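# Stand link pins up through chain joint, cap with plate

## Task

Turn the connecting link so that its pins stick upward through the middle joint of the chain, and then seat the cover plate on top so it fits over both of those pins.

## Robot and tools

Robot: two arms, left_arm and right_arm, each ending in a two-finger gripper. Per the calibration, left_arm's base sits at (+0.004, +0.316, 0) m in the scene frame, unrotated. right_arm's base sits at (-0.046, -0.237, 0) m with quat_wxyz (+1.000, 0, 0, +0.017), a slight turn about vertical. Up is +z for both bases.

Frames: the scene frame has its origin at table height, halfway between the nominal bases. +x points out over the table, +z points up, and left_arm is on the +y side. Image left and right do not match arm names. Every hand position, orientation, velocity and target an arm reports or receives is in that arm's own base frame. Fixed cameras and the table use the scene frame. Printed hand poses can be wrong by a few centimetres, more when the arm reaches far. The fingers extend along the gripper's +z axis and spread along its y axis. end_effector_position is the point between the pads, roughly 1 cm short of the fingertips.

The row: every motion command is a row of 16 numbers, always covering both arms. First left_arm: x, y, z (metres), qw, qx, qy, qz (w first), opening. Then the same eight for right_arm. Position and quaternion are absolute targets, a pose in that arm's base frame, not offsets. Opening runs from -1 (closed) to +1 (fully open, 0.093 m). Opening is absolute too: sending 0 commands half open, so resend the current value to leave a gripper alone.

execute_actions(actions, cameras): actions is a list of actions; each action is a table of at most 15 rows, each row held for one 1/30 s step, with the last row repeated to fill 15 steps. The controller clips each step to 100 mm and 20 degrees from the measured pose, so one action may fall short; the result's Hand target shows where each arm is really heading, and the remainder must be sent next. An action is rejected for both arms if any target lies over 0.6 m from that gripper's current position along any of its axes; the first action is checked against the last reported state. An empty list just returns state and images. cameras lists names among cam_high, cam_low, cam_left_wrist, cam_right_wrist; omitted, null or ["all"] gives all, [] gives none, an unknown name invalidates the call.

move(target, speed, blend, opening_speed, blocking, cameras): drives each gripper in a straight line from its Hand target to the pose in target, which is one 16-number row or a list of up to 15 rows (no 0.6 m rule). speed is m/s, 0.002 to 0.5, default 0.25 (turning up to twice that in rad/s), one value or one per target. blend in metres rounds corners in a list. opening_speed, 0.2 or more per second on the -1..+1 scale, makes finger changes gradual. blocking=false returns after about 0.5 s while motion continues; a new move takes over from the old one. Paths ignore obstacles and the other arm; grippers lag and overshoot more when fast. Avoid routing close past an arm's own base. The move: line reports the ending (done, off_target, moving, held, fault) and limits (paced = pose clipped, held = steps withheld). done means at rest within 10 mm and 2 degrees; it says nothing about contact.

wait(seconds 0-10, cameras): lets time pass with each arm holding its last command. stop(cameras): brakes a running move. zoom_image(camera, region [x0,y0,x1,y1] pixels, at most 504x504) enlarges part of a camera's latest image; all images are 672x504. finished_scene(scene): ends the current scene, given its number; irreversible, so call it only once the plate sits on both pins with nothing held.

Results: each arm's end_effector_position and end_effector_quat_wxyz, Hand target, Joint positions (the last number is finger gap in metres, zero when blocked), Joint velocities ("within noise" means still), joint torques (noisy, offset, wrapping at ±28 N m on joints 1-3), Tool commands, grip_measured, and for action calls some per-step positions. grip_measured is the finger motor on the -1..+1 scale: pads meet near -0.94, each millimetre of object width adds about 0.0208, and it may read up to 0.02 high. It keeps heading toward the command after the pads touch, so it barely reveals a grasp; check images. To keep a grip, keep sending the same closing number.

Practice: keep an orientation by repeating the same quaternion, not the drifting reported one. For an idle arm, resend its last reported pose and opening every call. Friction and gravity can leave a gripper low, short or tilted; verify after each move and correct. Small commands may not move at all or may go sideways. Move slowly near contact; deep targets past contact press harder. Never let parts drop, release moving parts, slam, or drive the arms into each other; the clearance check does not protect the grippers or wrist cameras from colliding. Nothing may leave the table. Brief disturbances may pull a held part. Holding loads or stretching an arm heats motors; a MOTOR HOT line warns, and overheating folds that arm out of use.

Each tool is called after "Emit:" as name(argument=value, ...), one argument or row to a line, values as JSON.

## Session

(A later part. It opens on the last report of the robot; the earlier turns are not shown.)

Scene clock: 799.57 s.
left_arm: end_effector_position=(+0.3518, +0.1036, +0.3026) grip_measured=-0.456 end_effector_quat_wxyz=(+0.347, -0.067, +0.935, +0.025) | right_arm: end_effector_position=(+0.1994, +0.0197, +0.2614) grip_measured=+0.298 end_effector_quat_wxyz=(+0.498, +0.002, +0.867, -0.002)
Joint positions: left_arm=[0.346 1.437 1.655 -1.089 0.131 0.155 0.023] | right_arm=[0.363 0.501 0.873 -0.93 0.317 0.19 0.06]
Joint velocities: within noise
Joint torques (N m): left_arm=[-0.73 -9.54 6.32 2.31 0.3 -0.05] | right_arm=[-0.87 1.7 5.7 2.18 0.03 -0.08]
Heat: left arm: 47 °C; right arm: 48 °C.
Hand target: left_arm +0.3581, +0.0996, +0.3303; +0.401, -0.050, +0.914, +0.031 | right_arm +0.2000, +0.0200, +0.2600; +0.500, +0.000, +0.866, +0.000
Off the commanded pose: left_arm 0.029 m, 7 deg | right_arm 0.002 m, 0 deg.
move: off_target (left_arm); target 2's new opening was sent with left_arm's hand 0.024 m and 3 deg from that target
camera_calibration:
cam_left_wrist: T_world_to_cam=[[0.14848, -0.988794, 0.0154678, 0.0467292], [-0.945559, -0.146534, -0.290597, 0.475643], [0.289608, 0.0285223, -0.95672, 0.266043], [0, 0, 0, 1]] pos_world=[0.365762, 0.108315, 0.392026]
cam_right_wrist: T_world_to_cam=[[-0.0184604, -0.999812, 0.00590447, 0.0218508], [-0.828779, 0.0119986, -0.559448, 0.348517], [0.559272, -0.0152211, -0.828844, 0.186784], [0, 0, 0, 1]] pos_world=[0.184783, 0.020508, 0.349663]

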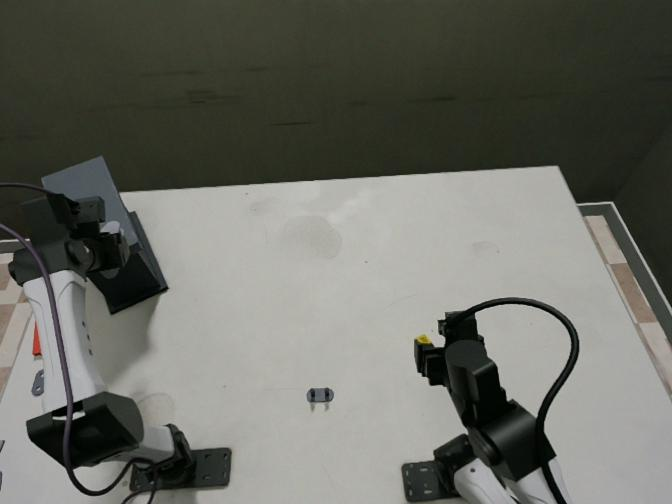

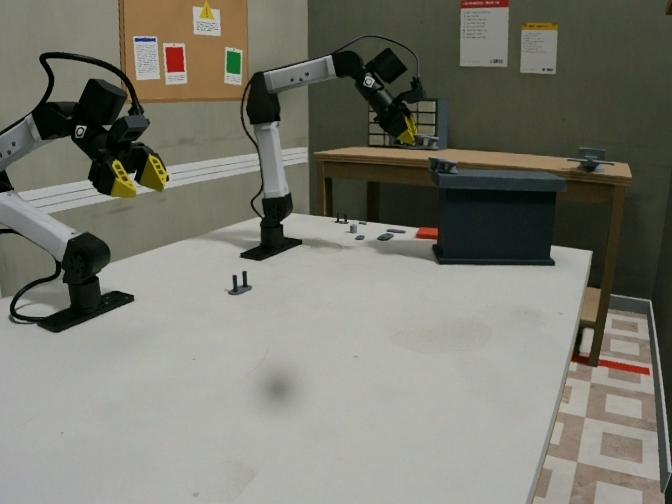

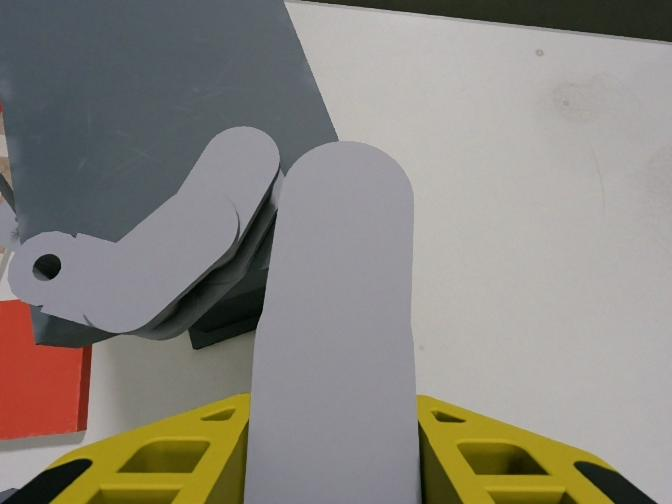

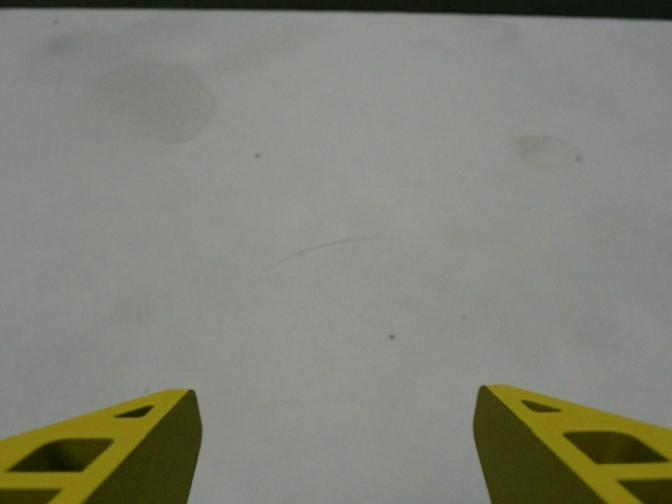

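Emit:
move(
  target=[
    [0.29,-0.12,0.31,0.36,0.35,0.84,-0.2,-0.9,0.20,0.02,0.26,0.5,0,0.866,0,0.3],
    [0.246,-0.316,0.14,0.2659,0.6646,0.6418,-0.2753,-0.9,0.20,0.02,0.26,0.5,0,0.866,0,0.3],
    [0.246,-0.316,0.065,0.2659,0.6646,0.6418,-0.2753,-0.9,0.20,0.02,0.26,0.5,0,0.866,0,0.3],
  ],
  speed=[0.2,0.2,0.08],
  blend=0.02,
)

Emit:
zoom_image(
  camera="cam_low",
  region=[200, 180, 360, 300],
)

Scene clock: 821.30 s.
left_arm: end_effector_position=(+0.2434, -0.3023, +0.0535) grip_measured=-0.456 end_effector_quat_wxyz=(+0.236, +0.660, +0.666, -0.255) | right_arm: end_effector_position=(+0.1994, +0.0197, +0.2614) grip_measured=+0.298 end_effector_quat_wxyz=(+0.498, +0.002, +0.867, -0.002)
Joint positions: left_arm=[-0.662 1.73 0.963 -0.335 0.556 0.763 0.023] | right_arm=[0.363 0.501 0.873 -0.93 0.317 0.19 0.06]
Joint velocities: within noise
Joint torques (N m): left_arm=[-0.65 -8.24 6.01 1.75 0.83 -0.08] | right_arm=[-1.1 1.74 5.79 2.14 0.01 -0.08]
Heat: left arm: 48 °C; right arm: 47 °C.
Hand target: left_arm +0.2455, -0.3151, +0.0655; +0.265, +0.665, +0.642, -0.275 | right_arm +0.2000, +0.0200, +0.2600; +0.500, +0.000, +0.866, +0.000
Off the commanded pose: left_arm 0.018 m, 5 deg | right_arm 0.002 m, 0 deg.
move: off_target (left_arm)
camera_calibration:
cam_left_wrist: T_world_to_cam=[[-0.998977, -0.0045819, 0.0449868, 0.24064], [-0.0174499, 0.956856, -0.290038, 0.348838], [-0.0417169, -0.290526, -0.955957, 0.0548385], [0, 0, 0, 1]] pos_world=[0.248768, -0.316753, 0.142774]
cam_right_wrist: T_world_to_cam=[[-0.0184604, -0.999812, 0.00590447, 0.0218508], [-0.828779, 0.0119986, -0.559448, 0.348517], [0.559272, -0.0152211, -0.828844, 0.186784], [0, 0, 0, 1]] pos_world=[0.184783, 0.020508, 0.349663]

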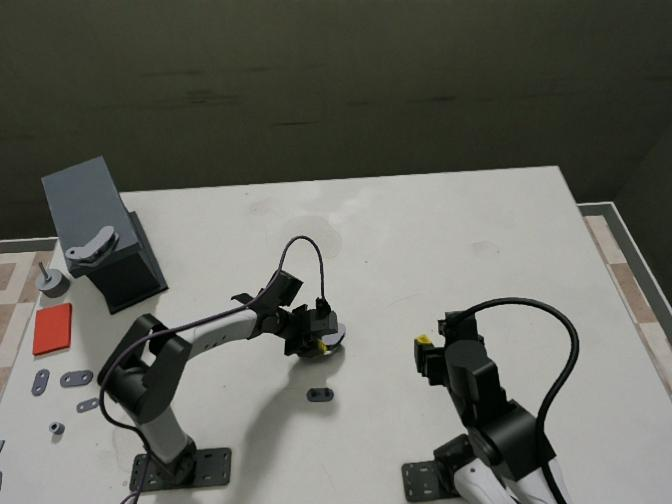

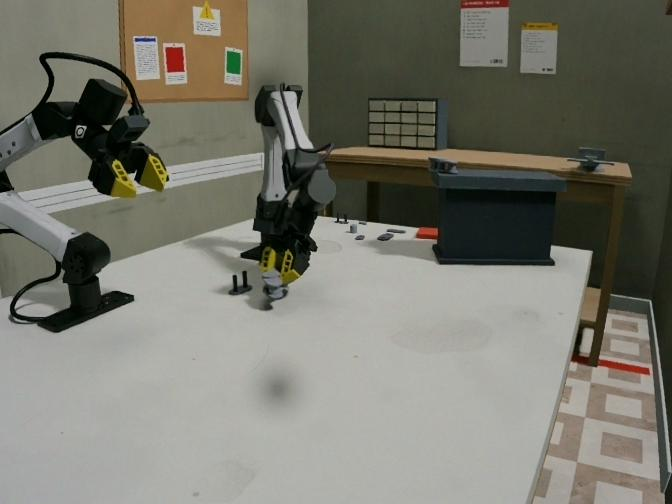

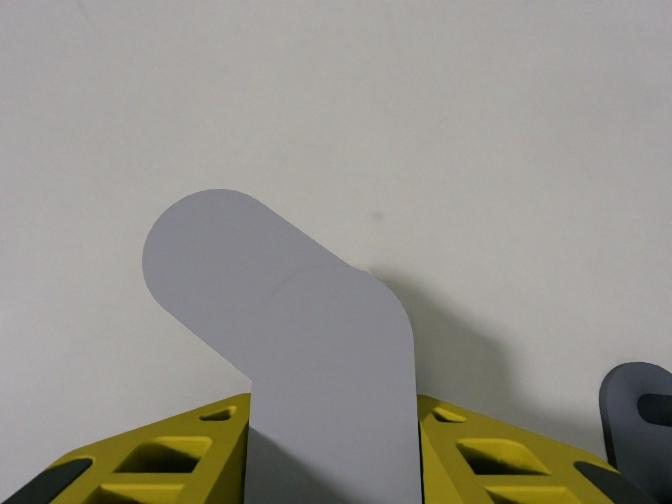

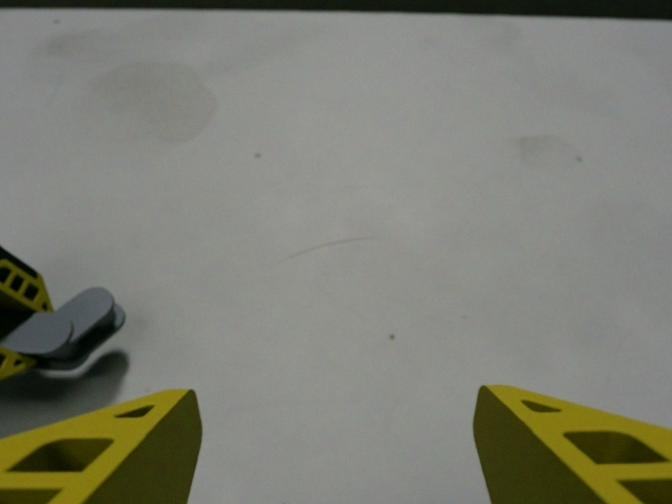

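Scaled by 3.150 from the camera's 672x504 image, which has a finer 960x720 frame.

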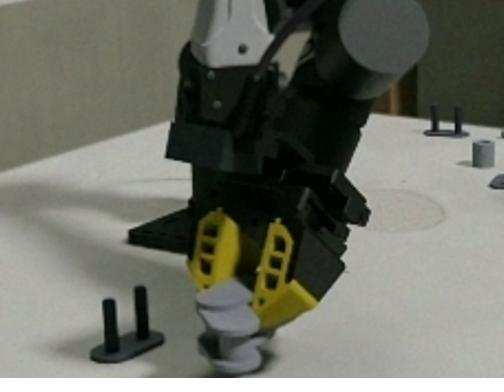

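Emit:
move(
  target=[
    [0.246,-0.316,0.038,0.2659,0.6646,0.6418,-0.2753,-0.9,0.20,0.02,0.26,0.5,0,0.866,0,0.3],
  ],
  speed=0.05,
  cameras=["cam_left_wrist","cam_low"],
)

Emit:
zoom_image(
  camera="cam_low",
  region=[200, 200, 360, 320],
)

Scene clock: 828.27 s.
left_arm: end_effector_position=(+0.2438, -0.3027, +0.0275) grip_measured=-0.456 end_effector_quat_wxyz=(+0.237, +0.660, +0.666, -0.256) | right_arm: end_effector_position=(+0.1994, +0.0197, +0.2614) grip_measured=+0.298 end_effector_quat_wxyz=(+0.498, +0.002, +0.867, -0.002)
Joint positions: left_arm=[-0.662 1.79 0.911 -0.222 0.557 0.763 0.023] | right_arm=[0.363 0.501 0.873 -0.93 0.317 0.19 0.06]
Joint velocities: within noise
Joint torques (N m): left_arm=[-0.65 -8.32 5.63 1.73 0.82 -0.08] | right_arm=[-0.99 1.54 5.86 2.15 0.04 -0.06]
Heat: left arm: 47 °C; right arm: 47 °C.
Hand target: left_arm +0.2456, -0.3152, +0.0385; +0.265, +0.665, +0.642, -0.275 | right_arm +0.2000, +0.0200, +0.2600; +0.500, +0.000, +0.866, +0.000
Off the commanded pose: left_arm 0.017 m, 5 deg | right_arm 0.002 m, 0 deg.
move: off_target (left_arm)
camera_calibration:
cam_left_wrist: T_world_to_cam=[[-0.999053, -0.00414115, 0.0433092, 0.242337], [-0.0166284, 0.956228, -0.29215, 0.341351], [-0.0402036, -0.292593, -0.955391, 0.0288742], [0, 0, 0, 1]] pos_world=[0.248945, -0.316957, 0.116816]
Images, in order (width x height): cam_low 672x504, cam_left_wrist 672x504.

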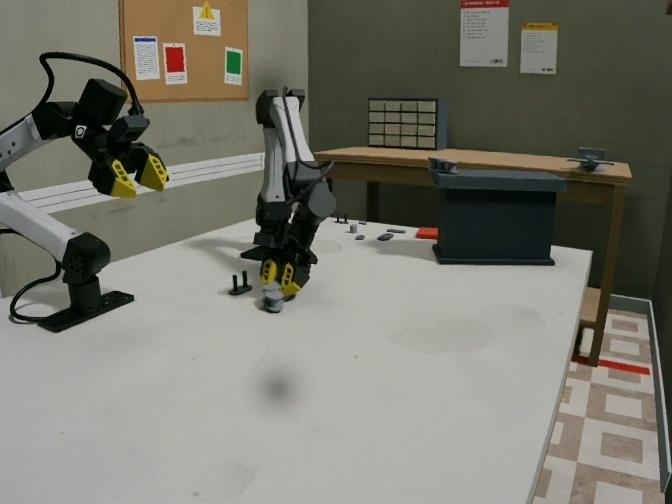

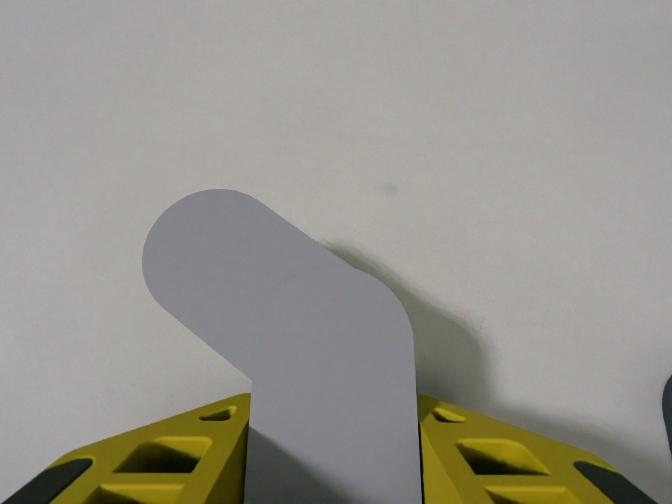

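Scaled by 3.150 from the camera's 672x504 image, which has a finer 960x720 frame.

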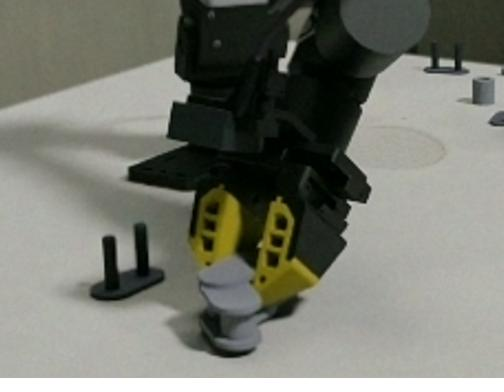

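Emit:
move(
  target=[
    [0.246,-0.316,0.034,0.2659,0.6646,0.6418,-0.2753,-0.9,0.20,0.02,0.26,0.5,0,0.866,0,0.3],
    [0.246,-0.315,0.032,0.2500,0.6600,0.6600,-0.2600,0.05,0.20,0.02,0.26,0.5,0,0.866,0,0.3],
    [0.246,-0.310,0.12,0.2500,0.6600,0.6600,-0.2600,0.05,0.20,0.02,0.26,0.5,0,0.866,0,0.3],
  ],
  speed=[0.04,0.04,0.08],
  opening_speed=0.7,
  cameras=["cam_left_wrist","cam_low"],
)

Scene clock: 838.43 s.
left_arm: end_effector_position=(+0.2404, -0.3048, +0.0966) grip_measured=+0.048 end_effector_quat_wxyz=(+0.221, +0.658, +0.672, -0.256) | right_arm: end_effector_position=(+0.1994, +0.0197, +0.2614) grip_measured=+0.298 end_effector_quat_wxyz=(+0.498, +0.002, +0.867, -0.002)
Joint positions: left_arm=[-0.675 1.671 1.096 -0.552 0.549 0.749 0.048] | right_arm=[0.363 0.501 0.873 -0.93 0.317 0.19 0.06]
Joint velocities: within noise
Joint torques (N m): left_arm=[0.24 -11.36 8.4 1.03 0.48 -0.14] | right_arm=[-1.03 1.44 5.78 2.16 0.04 -0.11]
Heat: left arm: 46 °C; right arm: 47 °C.
Hand target: left_arm +0.2455, -0.3097, +0.1198; +0.250, +0.660, +0.659, -0.260 | right_arm +0.2000, +0.0200, +0.2600; +0.500, +0.000, +0.866, +0.000
Off the commanded pose: left_arm 0.025 m, 4 deg | right_arm 0.002 m, 0 deg.
move: off_target (left_arm); target 2's new opening was sent with left_arm's hand 0.014 m and 2 deg from that target
camera_calibration:
cam_left_wrist: T_world_to_cam=[[-0.997592, -0.00704595, 0.0689996, 0.232278], [-0.025466, 0.962553, -0.269894, 0.365451], [-0.0645141, -0.271001, -0.960415, 0.107072], [0, 0, 0, 1]] pos_world=[0.247932, -0.321113, 0.185439]
Images, in order (width x height): cam_low 672x504, cam_left_wrist 672x504.

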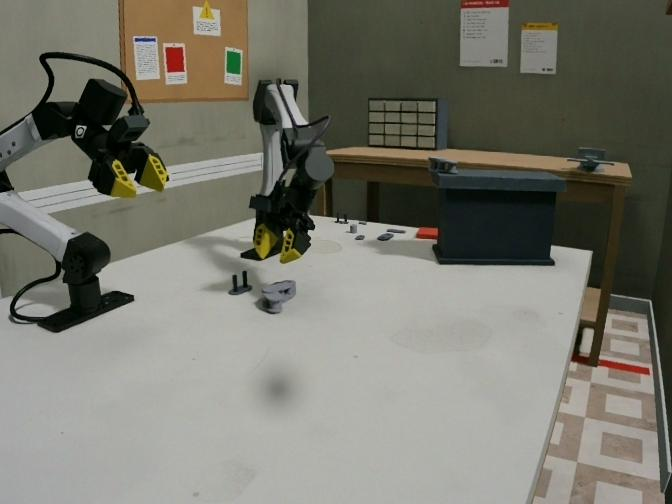

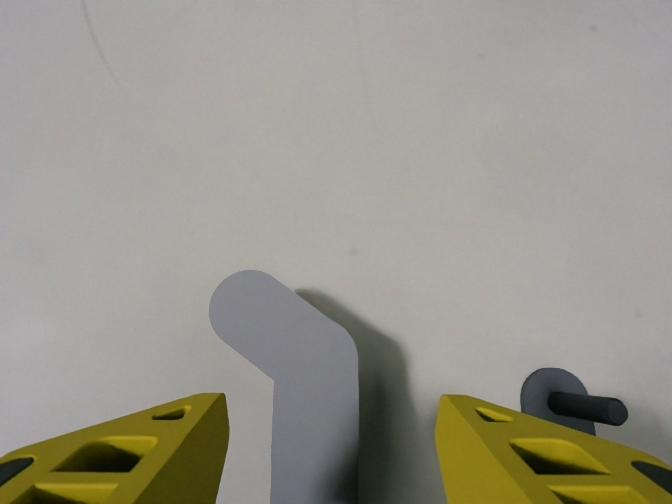

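Emit:
move(
  target=[
    [0.22,-0.17,0.22,0.25,0.60,0.72,-0.2,0.05,0.20,0.02,0.26,0.5,0,0.866,0,0.3],
    [0.20,-0.02,0.25,0.45,0,0.893,0,0.05,0.27,0.14,0.20,0.35,-0.35,0.85,0.15,0.2],
    [0.20,-0.02,0.25,0.45,0,0.893,0,0.05,0.305,0.225,0.115,0.2381,-0.6448,0.6915,0.2221,0.2],
  ],
  speed=0.2,
  blend=0.02,
  cameras=["cam_right_wrist","cam_high"],
)

Scene clock: 857.70 s.
left_arm: end_effector_position=(+0.1994, -0.0209, +0.2503) grip_measured=+0.048 end_effector_quat_wxyz=(+0.446, +0.005, +0.895, -0.003) | right_arm: end_effector_position=(+0.3057, +0.2214, +0.1135) grip_measured=+0.202 end_effector_quat_wxyz=(-0.242, +0.640, -0.696, -0.217)
Joint positions: left_arm=[-0.29 0.579 0.924 -1.009 -0.222 -0.171 0.048] | right_arm=[0.381 1.679 1.198 -0.746 -0.578 -1.004 0.055]
Joint velocities: within noise
Joint torques (N m): left_arm=[-0.99 0.88 5.09 1.87 -0.25 -0.29] | right_arm=[0.2 -6.26 8.76 0.83 -0.48 -0.06]
Heat: left arm: 45 °C; right arm: 48 °C.
Hand target: left_arm +0.2000, -0.0200, +0.2500; +0.450, +0.000, +0.893, +0.000 | right_arm +0.3049, +0.2249, +0.1150; -0.238, +0.645, -0.692, -0.222
Off the commanded pose: left_arm 0.001 m, 1 deg | right_arm 0.004 m, 1 deg.
move: done; blend cut to 0 m at target 2; target 2's new opening was sent with right_arm's hand 0.011 m and 2 deg from that target
camera_calibration:
cam_right_wrist: T_world_to_cam=[[0.995148, -0.0967676, 0.0177982, -0.284729], [-0.0908527, -0.973186, -0.211316, 0.304502], [0.0377695, 0.208674, -0.977256, 0.134521], [0, 0, 0, 1]] pos_world=[0.305931, 0.240713, 0.200875]
Images, in order (width x height): cam_high 672x504, cam_right_wrist 672x504.

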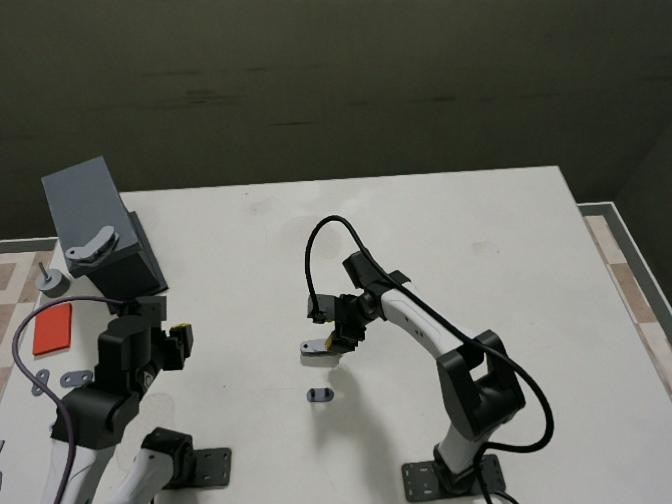

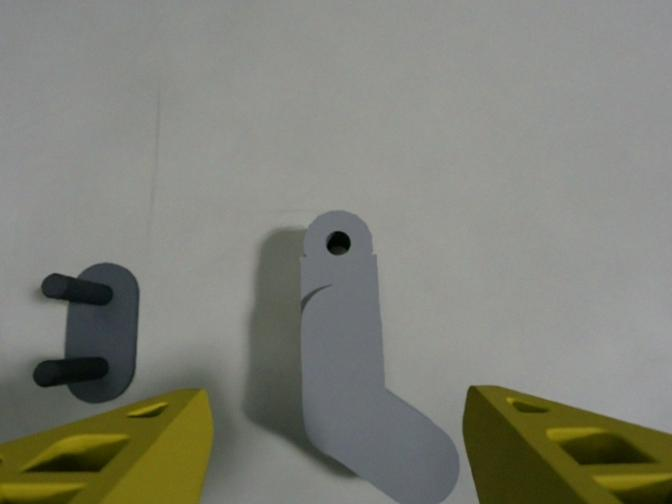

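Emit:
move(
  target=[
    [0.20,-0.02,0.25,0.45,0,0.893,0,0.05,0.3115,0.2485,0.060,0.2351,-0.6538,0.6830,0.2252,0.1],
    [0.20,-0.02,0.25,0.45,0,0.893,0,0.05,0.3115,0.2485,0.020,0.2351,-0.6538,0.6830,0.2252,0.1],
  ],
  speed=[0.1,0.06],
  cameras=["cam_right_wrist","cam_low"],
)

Emit:
zoom_image(
  camera="cam_low",
  region=[200, 220, 340, 330],
)

Scene clock: 871.07 s.
left_arm: end_effector_position=(+0.1994, -0.0209, +0.2503) grip_measured=+0.048 end_effector_quat_wxyz=(+0.446, +0.005, +0.895, -0.003) | right_arm: end_effector_position=(+0.3139, +0.2472, +0.0266) grip_measured=+0.102 end_effector_quat_wxyz=(-0.240, +0.654, -0.681, -0.223)
Joint positions: left_arm=[-0.29 0.579 0.924 -1.009 -0.222 -0.172 0.048] | right_arm=[0.435 1.885 1.074 -0.403 -0.578 -0.989 0.05]
Joint velocities: within noise
Joint torques (N m): left_arm=[-0.99 0.9 5.11 1.86 -0.25 -0.29] | right_arm=[0.05 -7.35 5.3 1.23 -0.41 0.03]
Heat: left arm: 46 °C; right arm: 49 °C.
Hand target: left_arm +0.2000, -0.0200, +0.2500; +0.450, +0.000, +0.893, +0.000 | right_arm +0.3113, +0.2483, +0.0200; -0.235, +0.654, -0.683, -0.225
Off the commanded pose: left_arm 0.001 m, 1 deg | right_arm 0.007 m, 1 deg.
move: done
camera_calibration:
cam_right_wrist: T_world_to_cam=[[0.998307, -0.0550888, 0.0186809, -0.300218], [-0.0497368, -0.974904, -0.216997, 0.2996], [0.0301662, 0.2157, -0.975994, 0.0445429], [0, 0, 0, 1]] pos_world=[0.313267, 0.265934, 0.114094]
Images, in order (width x height): cam_low 672x504, cam_right_wrist 672x504.

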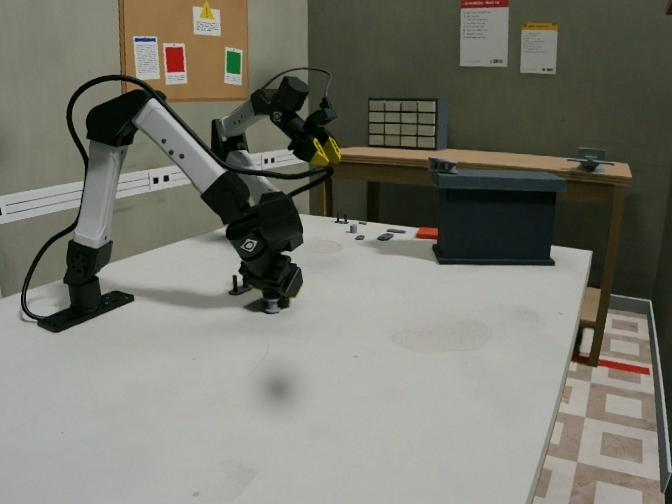

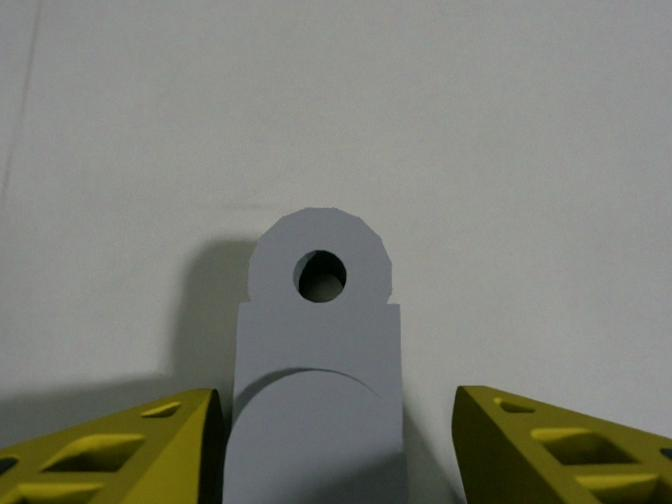

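Scaled by 3.600 from the camera's 672x504 image, which has a finer 960x720 frame.

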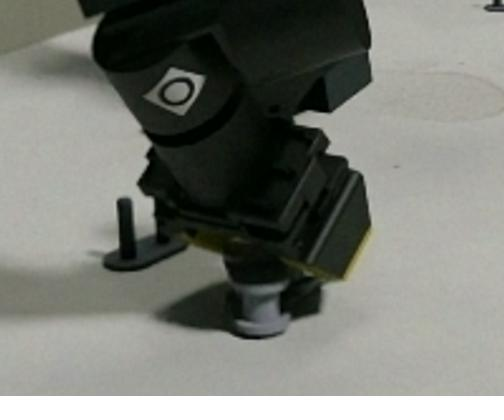

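Emit:
move(
  target=[
    [0.20,-0.02,0.25,0.45,0,0.893,0,0.05,0.3065,0.2490,0.018,0.2351,-0.6538,0.6830,0.2252,0.1],
    [0.20,-0.02,0.25,0.45,0,0.893,0,0.05,0.3065,0.2490,0.0115,0.2351,-0.6538,0.6830,0.2252,0.1],
  ],
  speed=[0.05,0.03],
  cameras=["cam_right_wrist","cam_low"],
)

Scene clock: 879.43 s.
left_arm: end_effector_position=(+0.1994, -0.0209, +0.2503) grip_measured=+0.048 end_effector_quat_wxyz=(+0.446, +0.005, +0.895, -0.003) | right_arm: end_effector_position=(+0.3098, +0.2480, +0.0202) grip_measured=+0.102 end_effector_quat_wxyz=(-0.243, +0.654, -0.680, -0.224)
Joint positions: left_arm=[-0.29 0.579 0.924 -1.009 -0.222 -0.172 0.048] | right_arm=[0.441 1.885 1.039 -0.359 -0.578 -0.981 0.05]
Joint velocities: within noise
Joint torques (N m): left_arm=[-0.99 0.88 5.09 1.86 -0.25 -0.29] | right_arm=[0.31 -6.72 5.04 1.24 -0.36 0.05]
Heat: left arm: 47 °C; right arm: 48 °C.
Hand target: left_arm +0.2000, -0.0200, +0.2500; +0.450, +0.000, +0.893, +0.000 | right_arm +0.3063, +0.2489, +0.0116; -0.235, +0.654, -0.683, -0.225
Off the commanded pose: left_arm 0.001 m, 1 deg | right_arm 0.009 m, 1 deg.
move: done
camera_calibration:
cam_right_wrist: T_world_to_cam=[[0.998217, -0.0552744, 0.0225373, -0.295978], [-0.0489199, -0.973875, -0.221751, 0.298432], [0.0342057, 0.220253, -0.974843, 0.0358101], [0, 0, 0, 1]] pos_world=[0.308825, 0.266388, 0.107757]
Images, in order (width x height): cam_low 672x504, cam_right_wrist 672x504.

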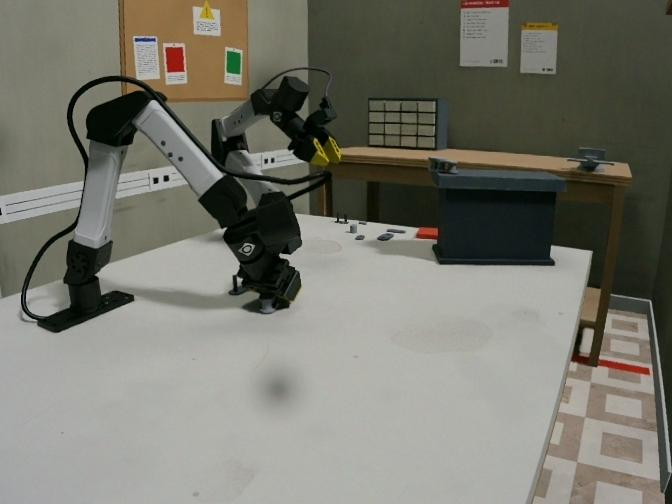

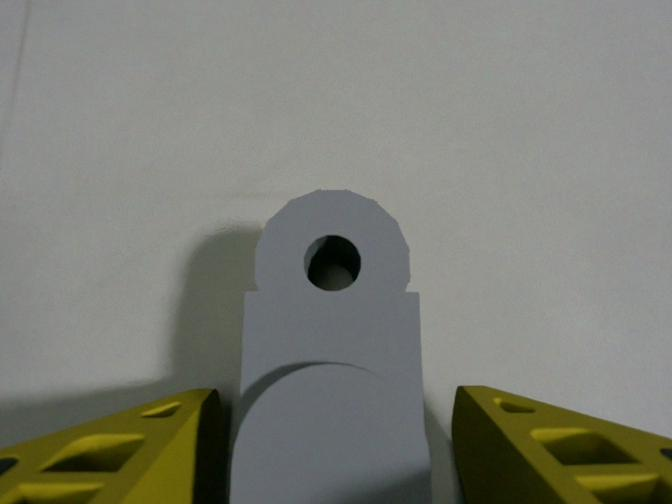

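Emit:
move(
  target=[
    [0.20,-0.02,0.25,0.45,0,0.893,0,0.05,0.3065,0.2490,0.0115,0.2351,-0.6538,0.6830,0.2252,-0.9],
  ],
  speed=0.03,
  opening_speed=0.8,
  cameras=["cam_right_wrist","cam_low"],
)

Emit:
zoom_image(
  camera="cam_right_wrist",
  region=[290, 220, 390, 310],
)

Scene clock: 885.97 s.
left_arm: end_effector_position=(+0.1994, -0.0208, +0.2503) grip_measured=+0.048 end_effector_quat_wxyz=(+0.446, +0.005, +0.895, -0.003) | right_arm: end_effector_position=(+0.3103, +0.2483, +0.0201) grip_measured=-0.458 end_effector_quat_wxyz=(-0.244, +0.654, -0.680, -0.223)
Joint positions: left_arm=[-0.29 0.579 0.924 -1.009 -0.222 -0.172 0.048] | right_arm=[0.441 1.886 1.039 -0.356 -0.578 -0.98 0.023]
Joint velocities: within noise
Joint torques (N m): left_arm=[-0.99 0.88 5.07 1.86 -0.25 -0.28] | right_arm=[0.03 -7.17 5.15 1.2 -0.36 0.03]
Heat: left arm: 47 °C; right arm: 47 °C.
Hand target: left_arm +0.2000, -0.0200, +0.2500; +0.450, +0.000, +0.893, +0.000 | right_arm +0.3064, +0.2489, +0.0117; -0.235, +0.654, -0.683, -0.225
Off the commanded pose: left_arm 0.001 m, 1 deg | right_arm 0.009 m, 1 deg.
move: done
camera_calibration:
cam_right_wrist: T_world_to_cam=[[0.998157, -0.0555952, 0.0243113, -0.296391], [-0.0488029, -0.97364, -0.222806, 0.298598], [0.0360574, 0.221209, -0.97456, 0.0348821], [0, 0, 0, 1]] pos_world=[0.309159, 0.266533, 0.10773]
Images, in order (width x height): cam_low 672x504, cam_right_wrist 672x504.

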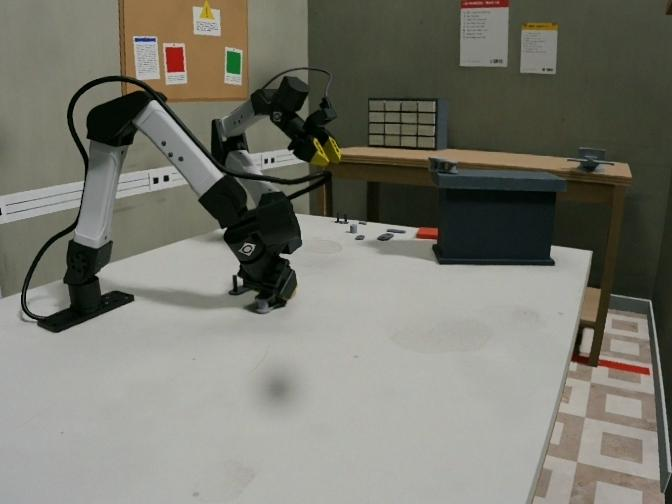

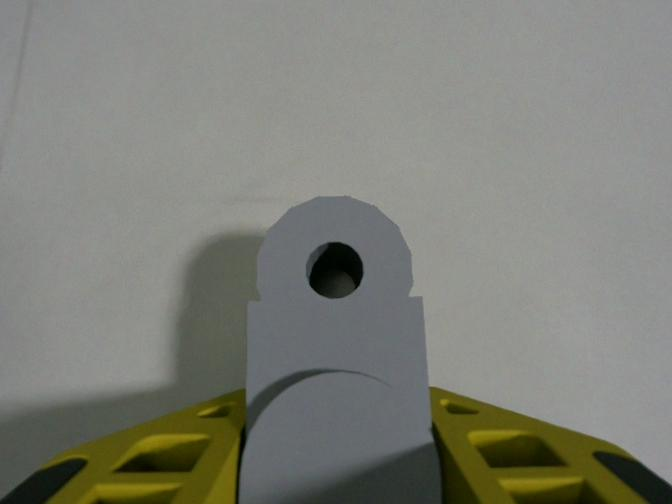

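Scaled by 5.040 from the camera's 672x504 image, which has a finer 960x720 frame.

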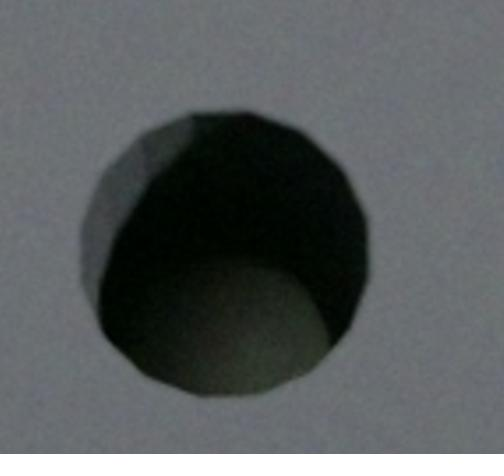

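Emit:
move(
  target=[
    [0.20,-0.02,0.25,0.45,0,0.893,0,0.05,0.308,0.245,0.13,0.2476,-0.6570,0.6690,0.2431,-0.9],
    [0.20,-0.02,0.25,0.45,0,0.893,0,0.05,0.199,0.210,0.125,0.2556,-0.6544,0.6659,0.2512,-0.9],
  ],
  speed=[0.1,0.15],
  blend=0.01,
  cameras=["cam_right_wrist","cam_low"],
)

Emit:
zoom_image(
  camera="cam_right_wrist",
  region=[290, 220, 390, 310],
)

Scene clock: 914.83 s.
left_arm: end_effector_position=(+0.1994, -0.0208, +0.2503) grip_measured=+0.048 end_effector_quat_wxyz=(+0.446, +0.005, +0.895, -0.003) | right_arm: end_effector_position=(+0.2004, +0.2040, +0.1148) grip_measured=-0.458 end_effector_quat_wxyz=(-0.237, +0.654, -0.677, -0.241)
Joint positions: left_arm=[-0.29 0.579 0.924 -1.009 -0.222 -0.172 0.048] | right_arm=[0.452 1.302 0.846 -0.764 -0.607 -0.974 0.023]
Joint velocities: within noise
Joint torques (N m): left_arm=[-0.99 0.88 5.08 1.86 -0.25 -0.28] | right_arm=[0.17 -6.11 7.06 1.18 -0.74 -0.03]
Heat: left arm: 47 °C; right arm: 46 °C.
Hand target: left_arm +0.2000, -0.0200, +0.2500; +0.450, +0.000, +0.893, +0.000 | right_arm +0.1989, +0.2097, +0.1249; -0.255, +0.655, -0.666, -0.251
Off the commanded pose: left_arm 0.001 m, 1 deg | right_arm 0.012 m, 3 deg.
move: off_target (right_arm)
camera_calibration:
cam_right_wrist: T_world_to_cam=[[0.999183, -0.0397825, -0.00708116, -0.191285], [-0.0403251, -0.970501, -0.237703, 0.270641], [0.00258414, 0.237794, -0.971312, 0.143833], [0, 0, 0, 1]] pos_world=[0.201671, 0.220845, 0.202684]
Images, in order (width x height): cam_low 672x504, cam_right_wrist 672x504.

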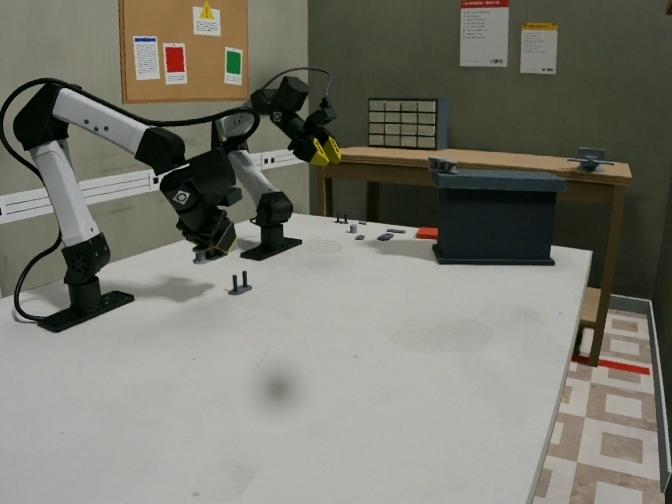

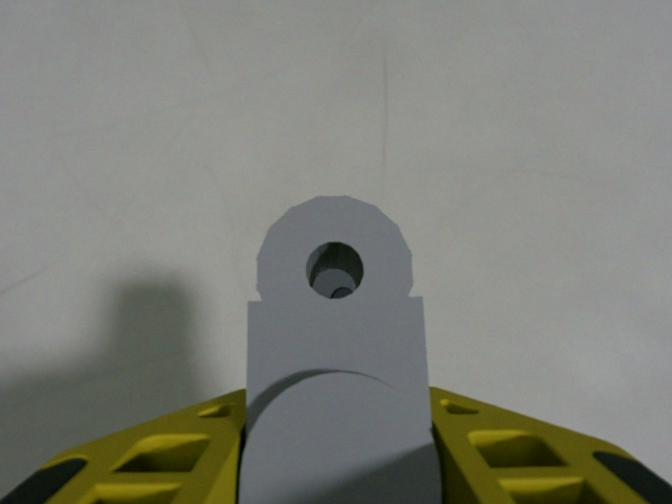

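Scaled by 5.040 from the camera's 672x504 image, which has a finer 960x720 frame.

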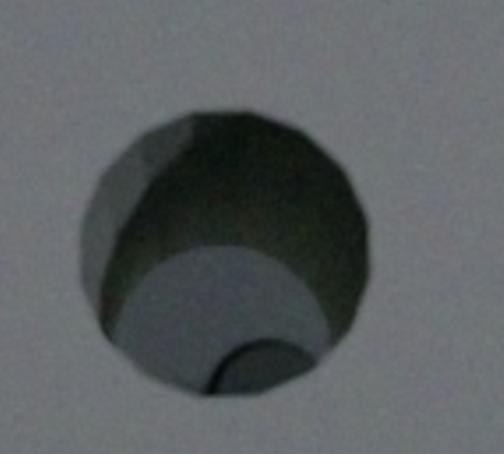

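Emit:
move(
  target=[
    [0.20,-0.02,0.25,0.45,0,0.893,0,0.05,0.2004,0.2164,0.088,0.2522,-0.6634,0.6671,0.2288,-0.9],
  ],
  speed=0.05,
  cameras=["cam_right_wrist","cam_low"],
)

Emit:
zoom_image(
  camera="cam_right_wrist",
  region=[290, 220, 390, 310],
)

Emit:
zoom_image(
  camera="cam_low",
  region=[160, 210, 300, 310],
)

Scene clock: 945.20 s.
left_arm: end_effector_position=(+0.1994, -0.0208, +0.2503) grip_measured=+0.048 end_effector_quat_wxyz=(+0.446, +0.005, +0.895, -0.003) | right_arm: end_effector_position=(+0.1962, +0.2095, +0.0838) grip_measured=-0.458 end_effector_quat_wxyz=(-0.236, +0.662, -0.675, -0.226)
Joint positions: left_arm=[-0.29 0.579 0.924 -1.009 -0.222 -0.172 0.048] | right_arm=[0.501 1.322 0.741 -0.612 -0.561 -0.94 0.023]
Joint velocities: within noise
Joint torques (N m): left_arm=[-0.99 0.88 5.09 1.86 -0.25 -0.28] | right_arm=[0.31 -3.71 7.1 1.47 -0.6 0.02]
Heat: left arm: 47 °C; right arm: 46 °C.
Hand target: left_arm +0.2000, -0.0200, +0.2500; +0.450, +0.000, +0.893, +0.000 | right_arm +0.2002, +0.2161, +0.0883; -0.252, +0.663, -0.667, -0.229
Off the commanded pose: left_arm 0.001 m, 1 deg | right_arm 0.009 m, 2 deg.
move: done
camera_calibration:
cam_right_wrist: T_world_to_cam=[[0.99932, -0.033467, 0.0154449, -0.190295], [-0.0293868, -0.976345, -0.214214, 0.265538], [0.0222487, 0.213615, -0.976665, 0.114141], [0, 0, 0, 1]] pos_world=[0.19543, 0.228506, 0.171299]
Images, in order (width x height): cam_low 672x504, cam_right_wrist 672x504.

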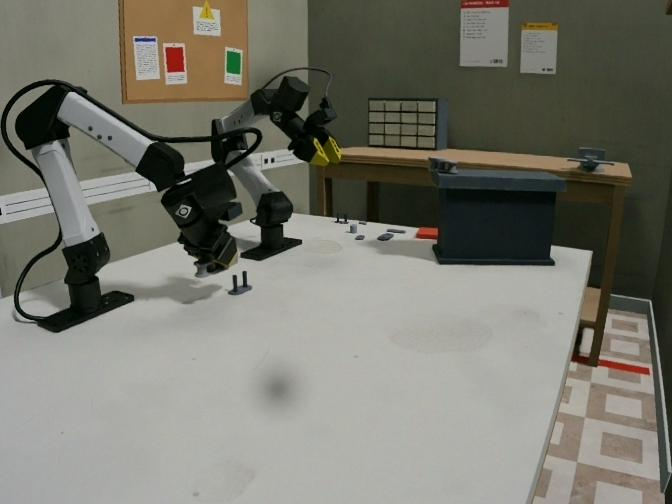

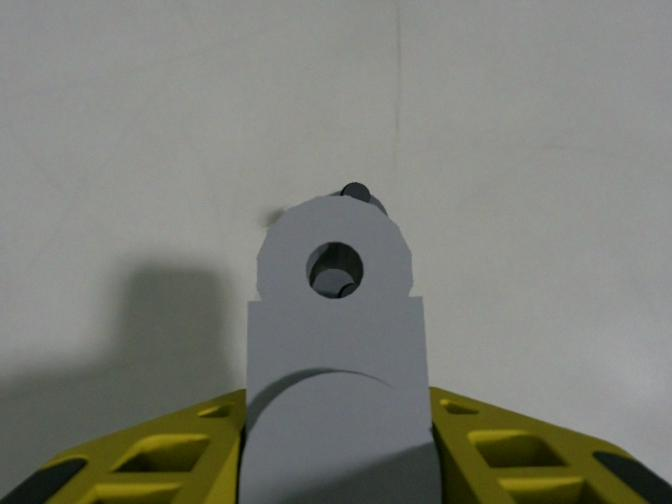

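Scaled by 5.040 from the camera's 672x504 image, which has a finer 960x720 frame.

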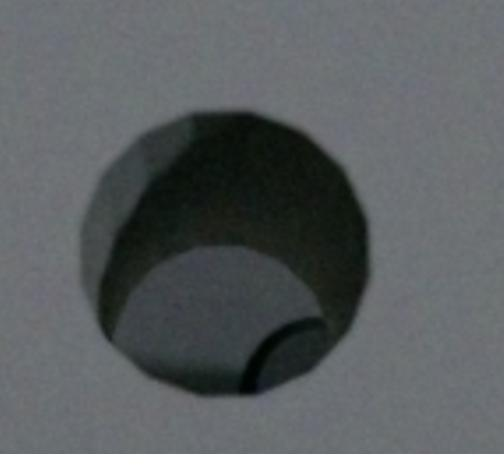

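Scaled by 3.600 from the camera's 672x504 image, which has a finer 960x720 frame.

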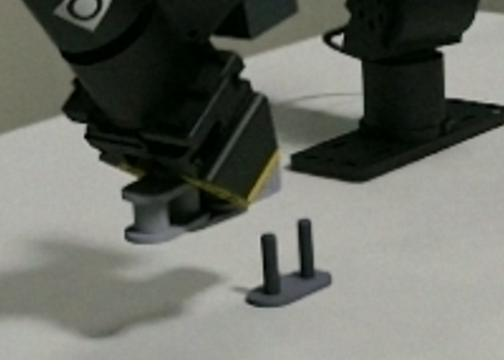

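Emit:
move(
  target=[
    [0.20,-0.02,0.25,0.45,0,0.893,0,0.05,0.2065,0.2169,0.0745,0.2522,-0.6634,0.6671,0.2288,-0.9],
  ],
  speed=0.05,
  cameras=["cam_right_wrist"],
)

Emit:
zoom_image(
  camera="cam_right_wrist",
  region=[290, 220, 390, 310],
)

Scene clock: 960.80 s.
left_arm: end_effector_position=(+0.1994, -0.0208, +0.2503) grip_measured=+0.048 end_effector_quat_wxyz=(+0.446, +0.005, +0.895, -0.003) | right_arm: end_effector_position=(+0.2007, +0.2119, +0.0705) grip_measured=-0.458 end_effector_quat_wxyz=(-0.233, +0.661, -0.676, -0.227)
Joint positions: left_arm=[-0.29 0.579 0.924 -1.009 -0.222 -0.172 0.048] | right_arm=[0.501 1.369 0.721 -0.549 -0.561 -0.94 0.023]
Joint velocities: within noise
Joint torques (N m): left_arm=[-0.99 0.88 5.08 1.87 -0.25 -0.28] | right_arm=[-0.61 -4.03 6.71 1.51 -0.55 -0.05]
Heat: left arm: 47 °C; right arm: 46 °C.
Hand target: left_arm +0.2000, -0.0200, +0.2500; +0.450, +0.000, +0.893, +0.000 | right_arm +0.2064, +0.2166, +0.0748; -0.252, +0.663, -0.667, -0.228
Off the commanded pose: left_arm 0.001 m, 1 deg | right_arm 0.009 m, 2 deg.
move: done
camera_calibration:
cam_right_wrist: T_world_to_cam=[[0.999361, -0.0338735, 0.0114509, -0.194123], [-0.0306859, -0.976864, -0.211649, 0.265327], [0.0183553, 0.211162, -0.977279, 0.101821], [0, 0, 0, 1]] pos_world=[0.200272, 0.231112, 0.157886]
Images, in order (width x height): cam_right_wrist 672x504.

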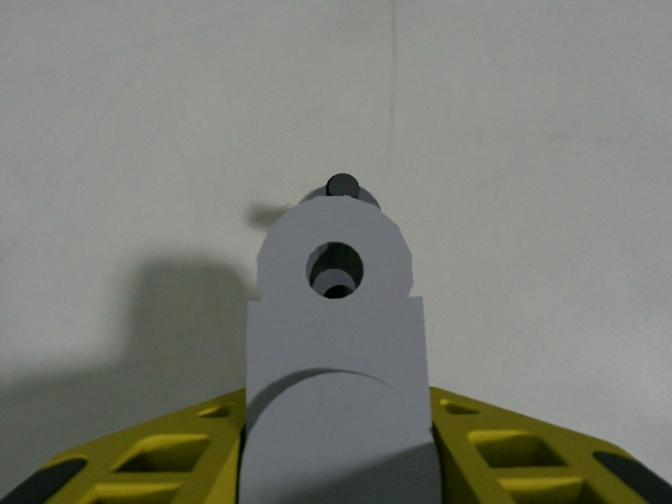

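Scaled by 5.040 from the camera's 672x504 image, which has a finer 960x720 frame.

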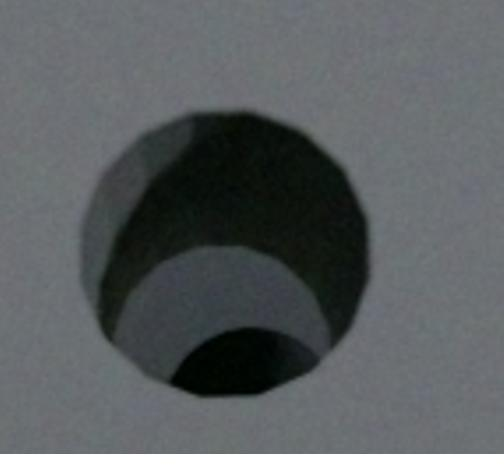

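Emit:
move(
  target=[
    [0.20,-0.02,0.25,0.45,0,0.893,0,0.05,0.2085,0.2145,0.069,0.2522,-0.6634,0.6671,0.2288,-0.9],
  ],
  speed=0.05,
  cameras=["cam_right_wrist"],
)

Emit:
zoom_image(
  camera="cam_right_wrist",
  region=[290, 220, 390, 310],
)

Scene clock: 971.17 s.
left_arm: end_effector_position=(+0.1994, -0.0208, +0.2503) grip_measured=+0.048 end_effector_quat_wxyz=(+0.446, +0.005, +0.895, -0.003) | right_arm: end_effector_position=(+0.2020, +0.2100, +0.0645) grip_measured=-0.458 end_effector_quat_wxyz=(-0.232, +0.662, -0.676, -0.225)
Joint positions: left_arm=[-0.29 0.579 0.924 -1.009 -0.222 -0.172 0.048] | right_arm=[0.492 1.384 0.71 -0.531 -0.561 -0.952 0.023]
Joint velocities: within noise
Joint torques (N m): left_arm=[-1.01 0.88 5.08 1.87 -0.25 -0.28] | right_arm=[-0.88 -4.11 6.6 1.47 -0.62 -0.07]
Heat: left arm: 47 °C; right arm: 47 °C.
Hand target: left_arm +0.2000, -0.0200, +0.2500; +0.450, +0.000, +0.893, +0.000 | right_arm +0.2082, +0.2142, +0.0691; -0.252, +0.663, -0.667, -0.228
Off the commanded pose: left_arm 0.001 m, 1 deg | right_arm 0.009 m, 3 deg.
move: off_target (right_arm)
camera_calibration:
cam_right_wrist: T_world_to_cam=[[0.999408, -0.0322783, 0.0119323, -0.195829], [-0.0291019, -0.977788, -0.207564, 0.261822], [0.0183671, 0.207094, -0.978149, 0.097221], [0, 0, 0, 1]] pos_world=[0.201546, 0.229552, 0.151778]
Images, in order (width x height): cam_right_wrist 672x504.

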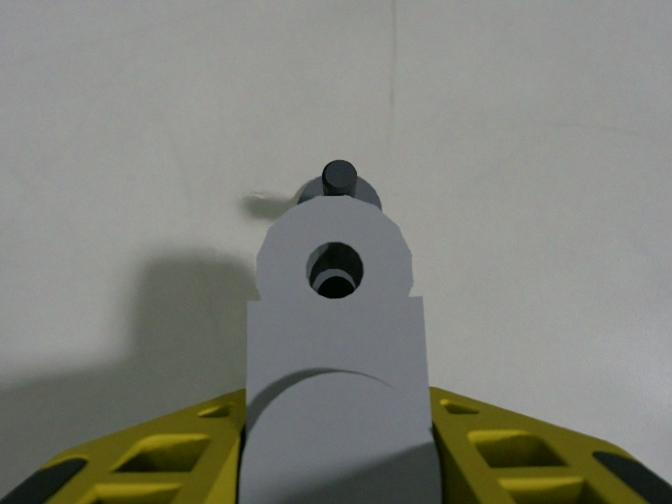

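Scaled by 5.040 from the camera's 672x504 image, which has a finer 960x720 frame.

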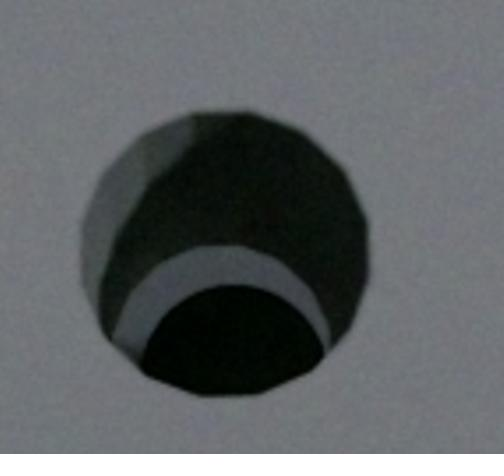

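Emit:
move(
  target=[
    [0.20,-0.02,0.25,0.45,0,0.893,0,0.05,0.2090,0.2135,0.0635,0.2522,-0.6634,0.6671,0.2288,-0.9],
  ],
  speed=0.05,
  cameras=["cam_right_wrist"],
)

Emit:
zoom_image(
  camera="cam_right_wrist",
  region=[290, 220, 390, 310],
)

Scene clock: 977.87 s.
left_arm: end_effector_position=(+0.1994, -0.0208, +0.2503) grip_measured=+0.048 end_effector_quat_wxyz=(+0.446, +0.005, +0.895, -0.003) | right_arm: end_effector_position=(+0.2027, +0.2089, +0.0590) grip_measured=-0.458 end_effector_quat_wxyz=(-0.232, +0.663, -0.676, -0.224)
Joint positions: left_arm=[-0.29 0.579 0.924 -1.009 -0.222 -0.172 0.048] | right_arm=[0.488 1.396 0.696 -0.508 -0.561 -0.958 0.023]
Joint velocities: within noise
Joint torques (N m): left_arm=[-0.99 0.9 5.11 1.86 -0.25 -0.28] | right_arm=[-1.02 -4.05 6.69 1.44 -0.66 -0.06]
Heat: left arm: 47 °C; right arm: 47 °C.
Hand target: left_arm +0.2000, -0.0200, +0.2500; +0.450, +0.000, +0.893, +0.000 | right_arm +0.2088, +0.2132, +0.0638; -0.252, +0.663, -0.667, -0.228
Off the commanded pose: left_arm 0.001 m, 1 deg | right_arm 0.009 m, 3 deg.
move: off_target (right_arm)
camera_calibration:
cam_right_wrist: T_world_to_cam=[[0.999387, -0.0323139, 0.0134477, -0.196588], [-0.0288451, -0.978028, -0.206467, 0.259611], [0.019824, 0.205952, -0.978361, 0.0920553], [0, 0, 0, 1]] pos_world=[0.202131, 0.228596, 0.146308]
Images, in order (width x height): cam_right_wrist 672x504.

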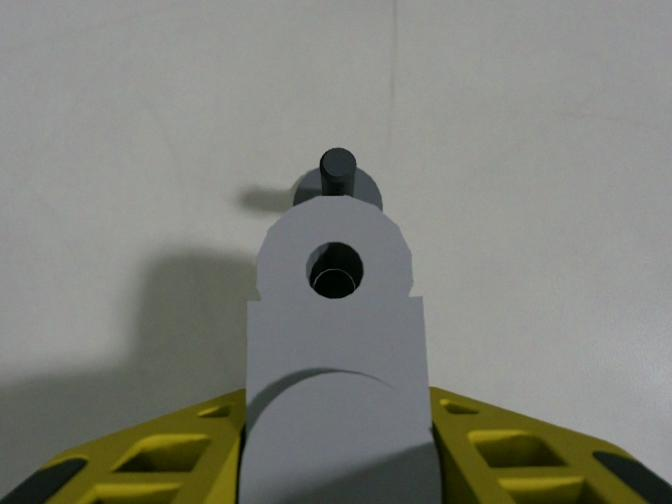

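Scaled by 5.040 from the camera's 672x504 image, which has a finer 960x720 frame.

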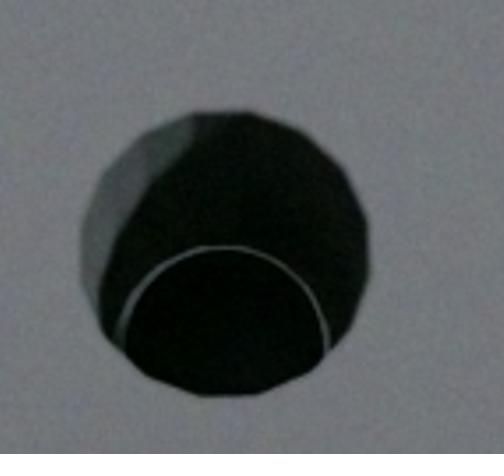

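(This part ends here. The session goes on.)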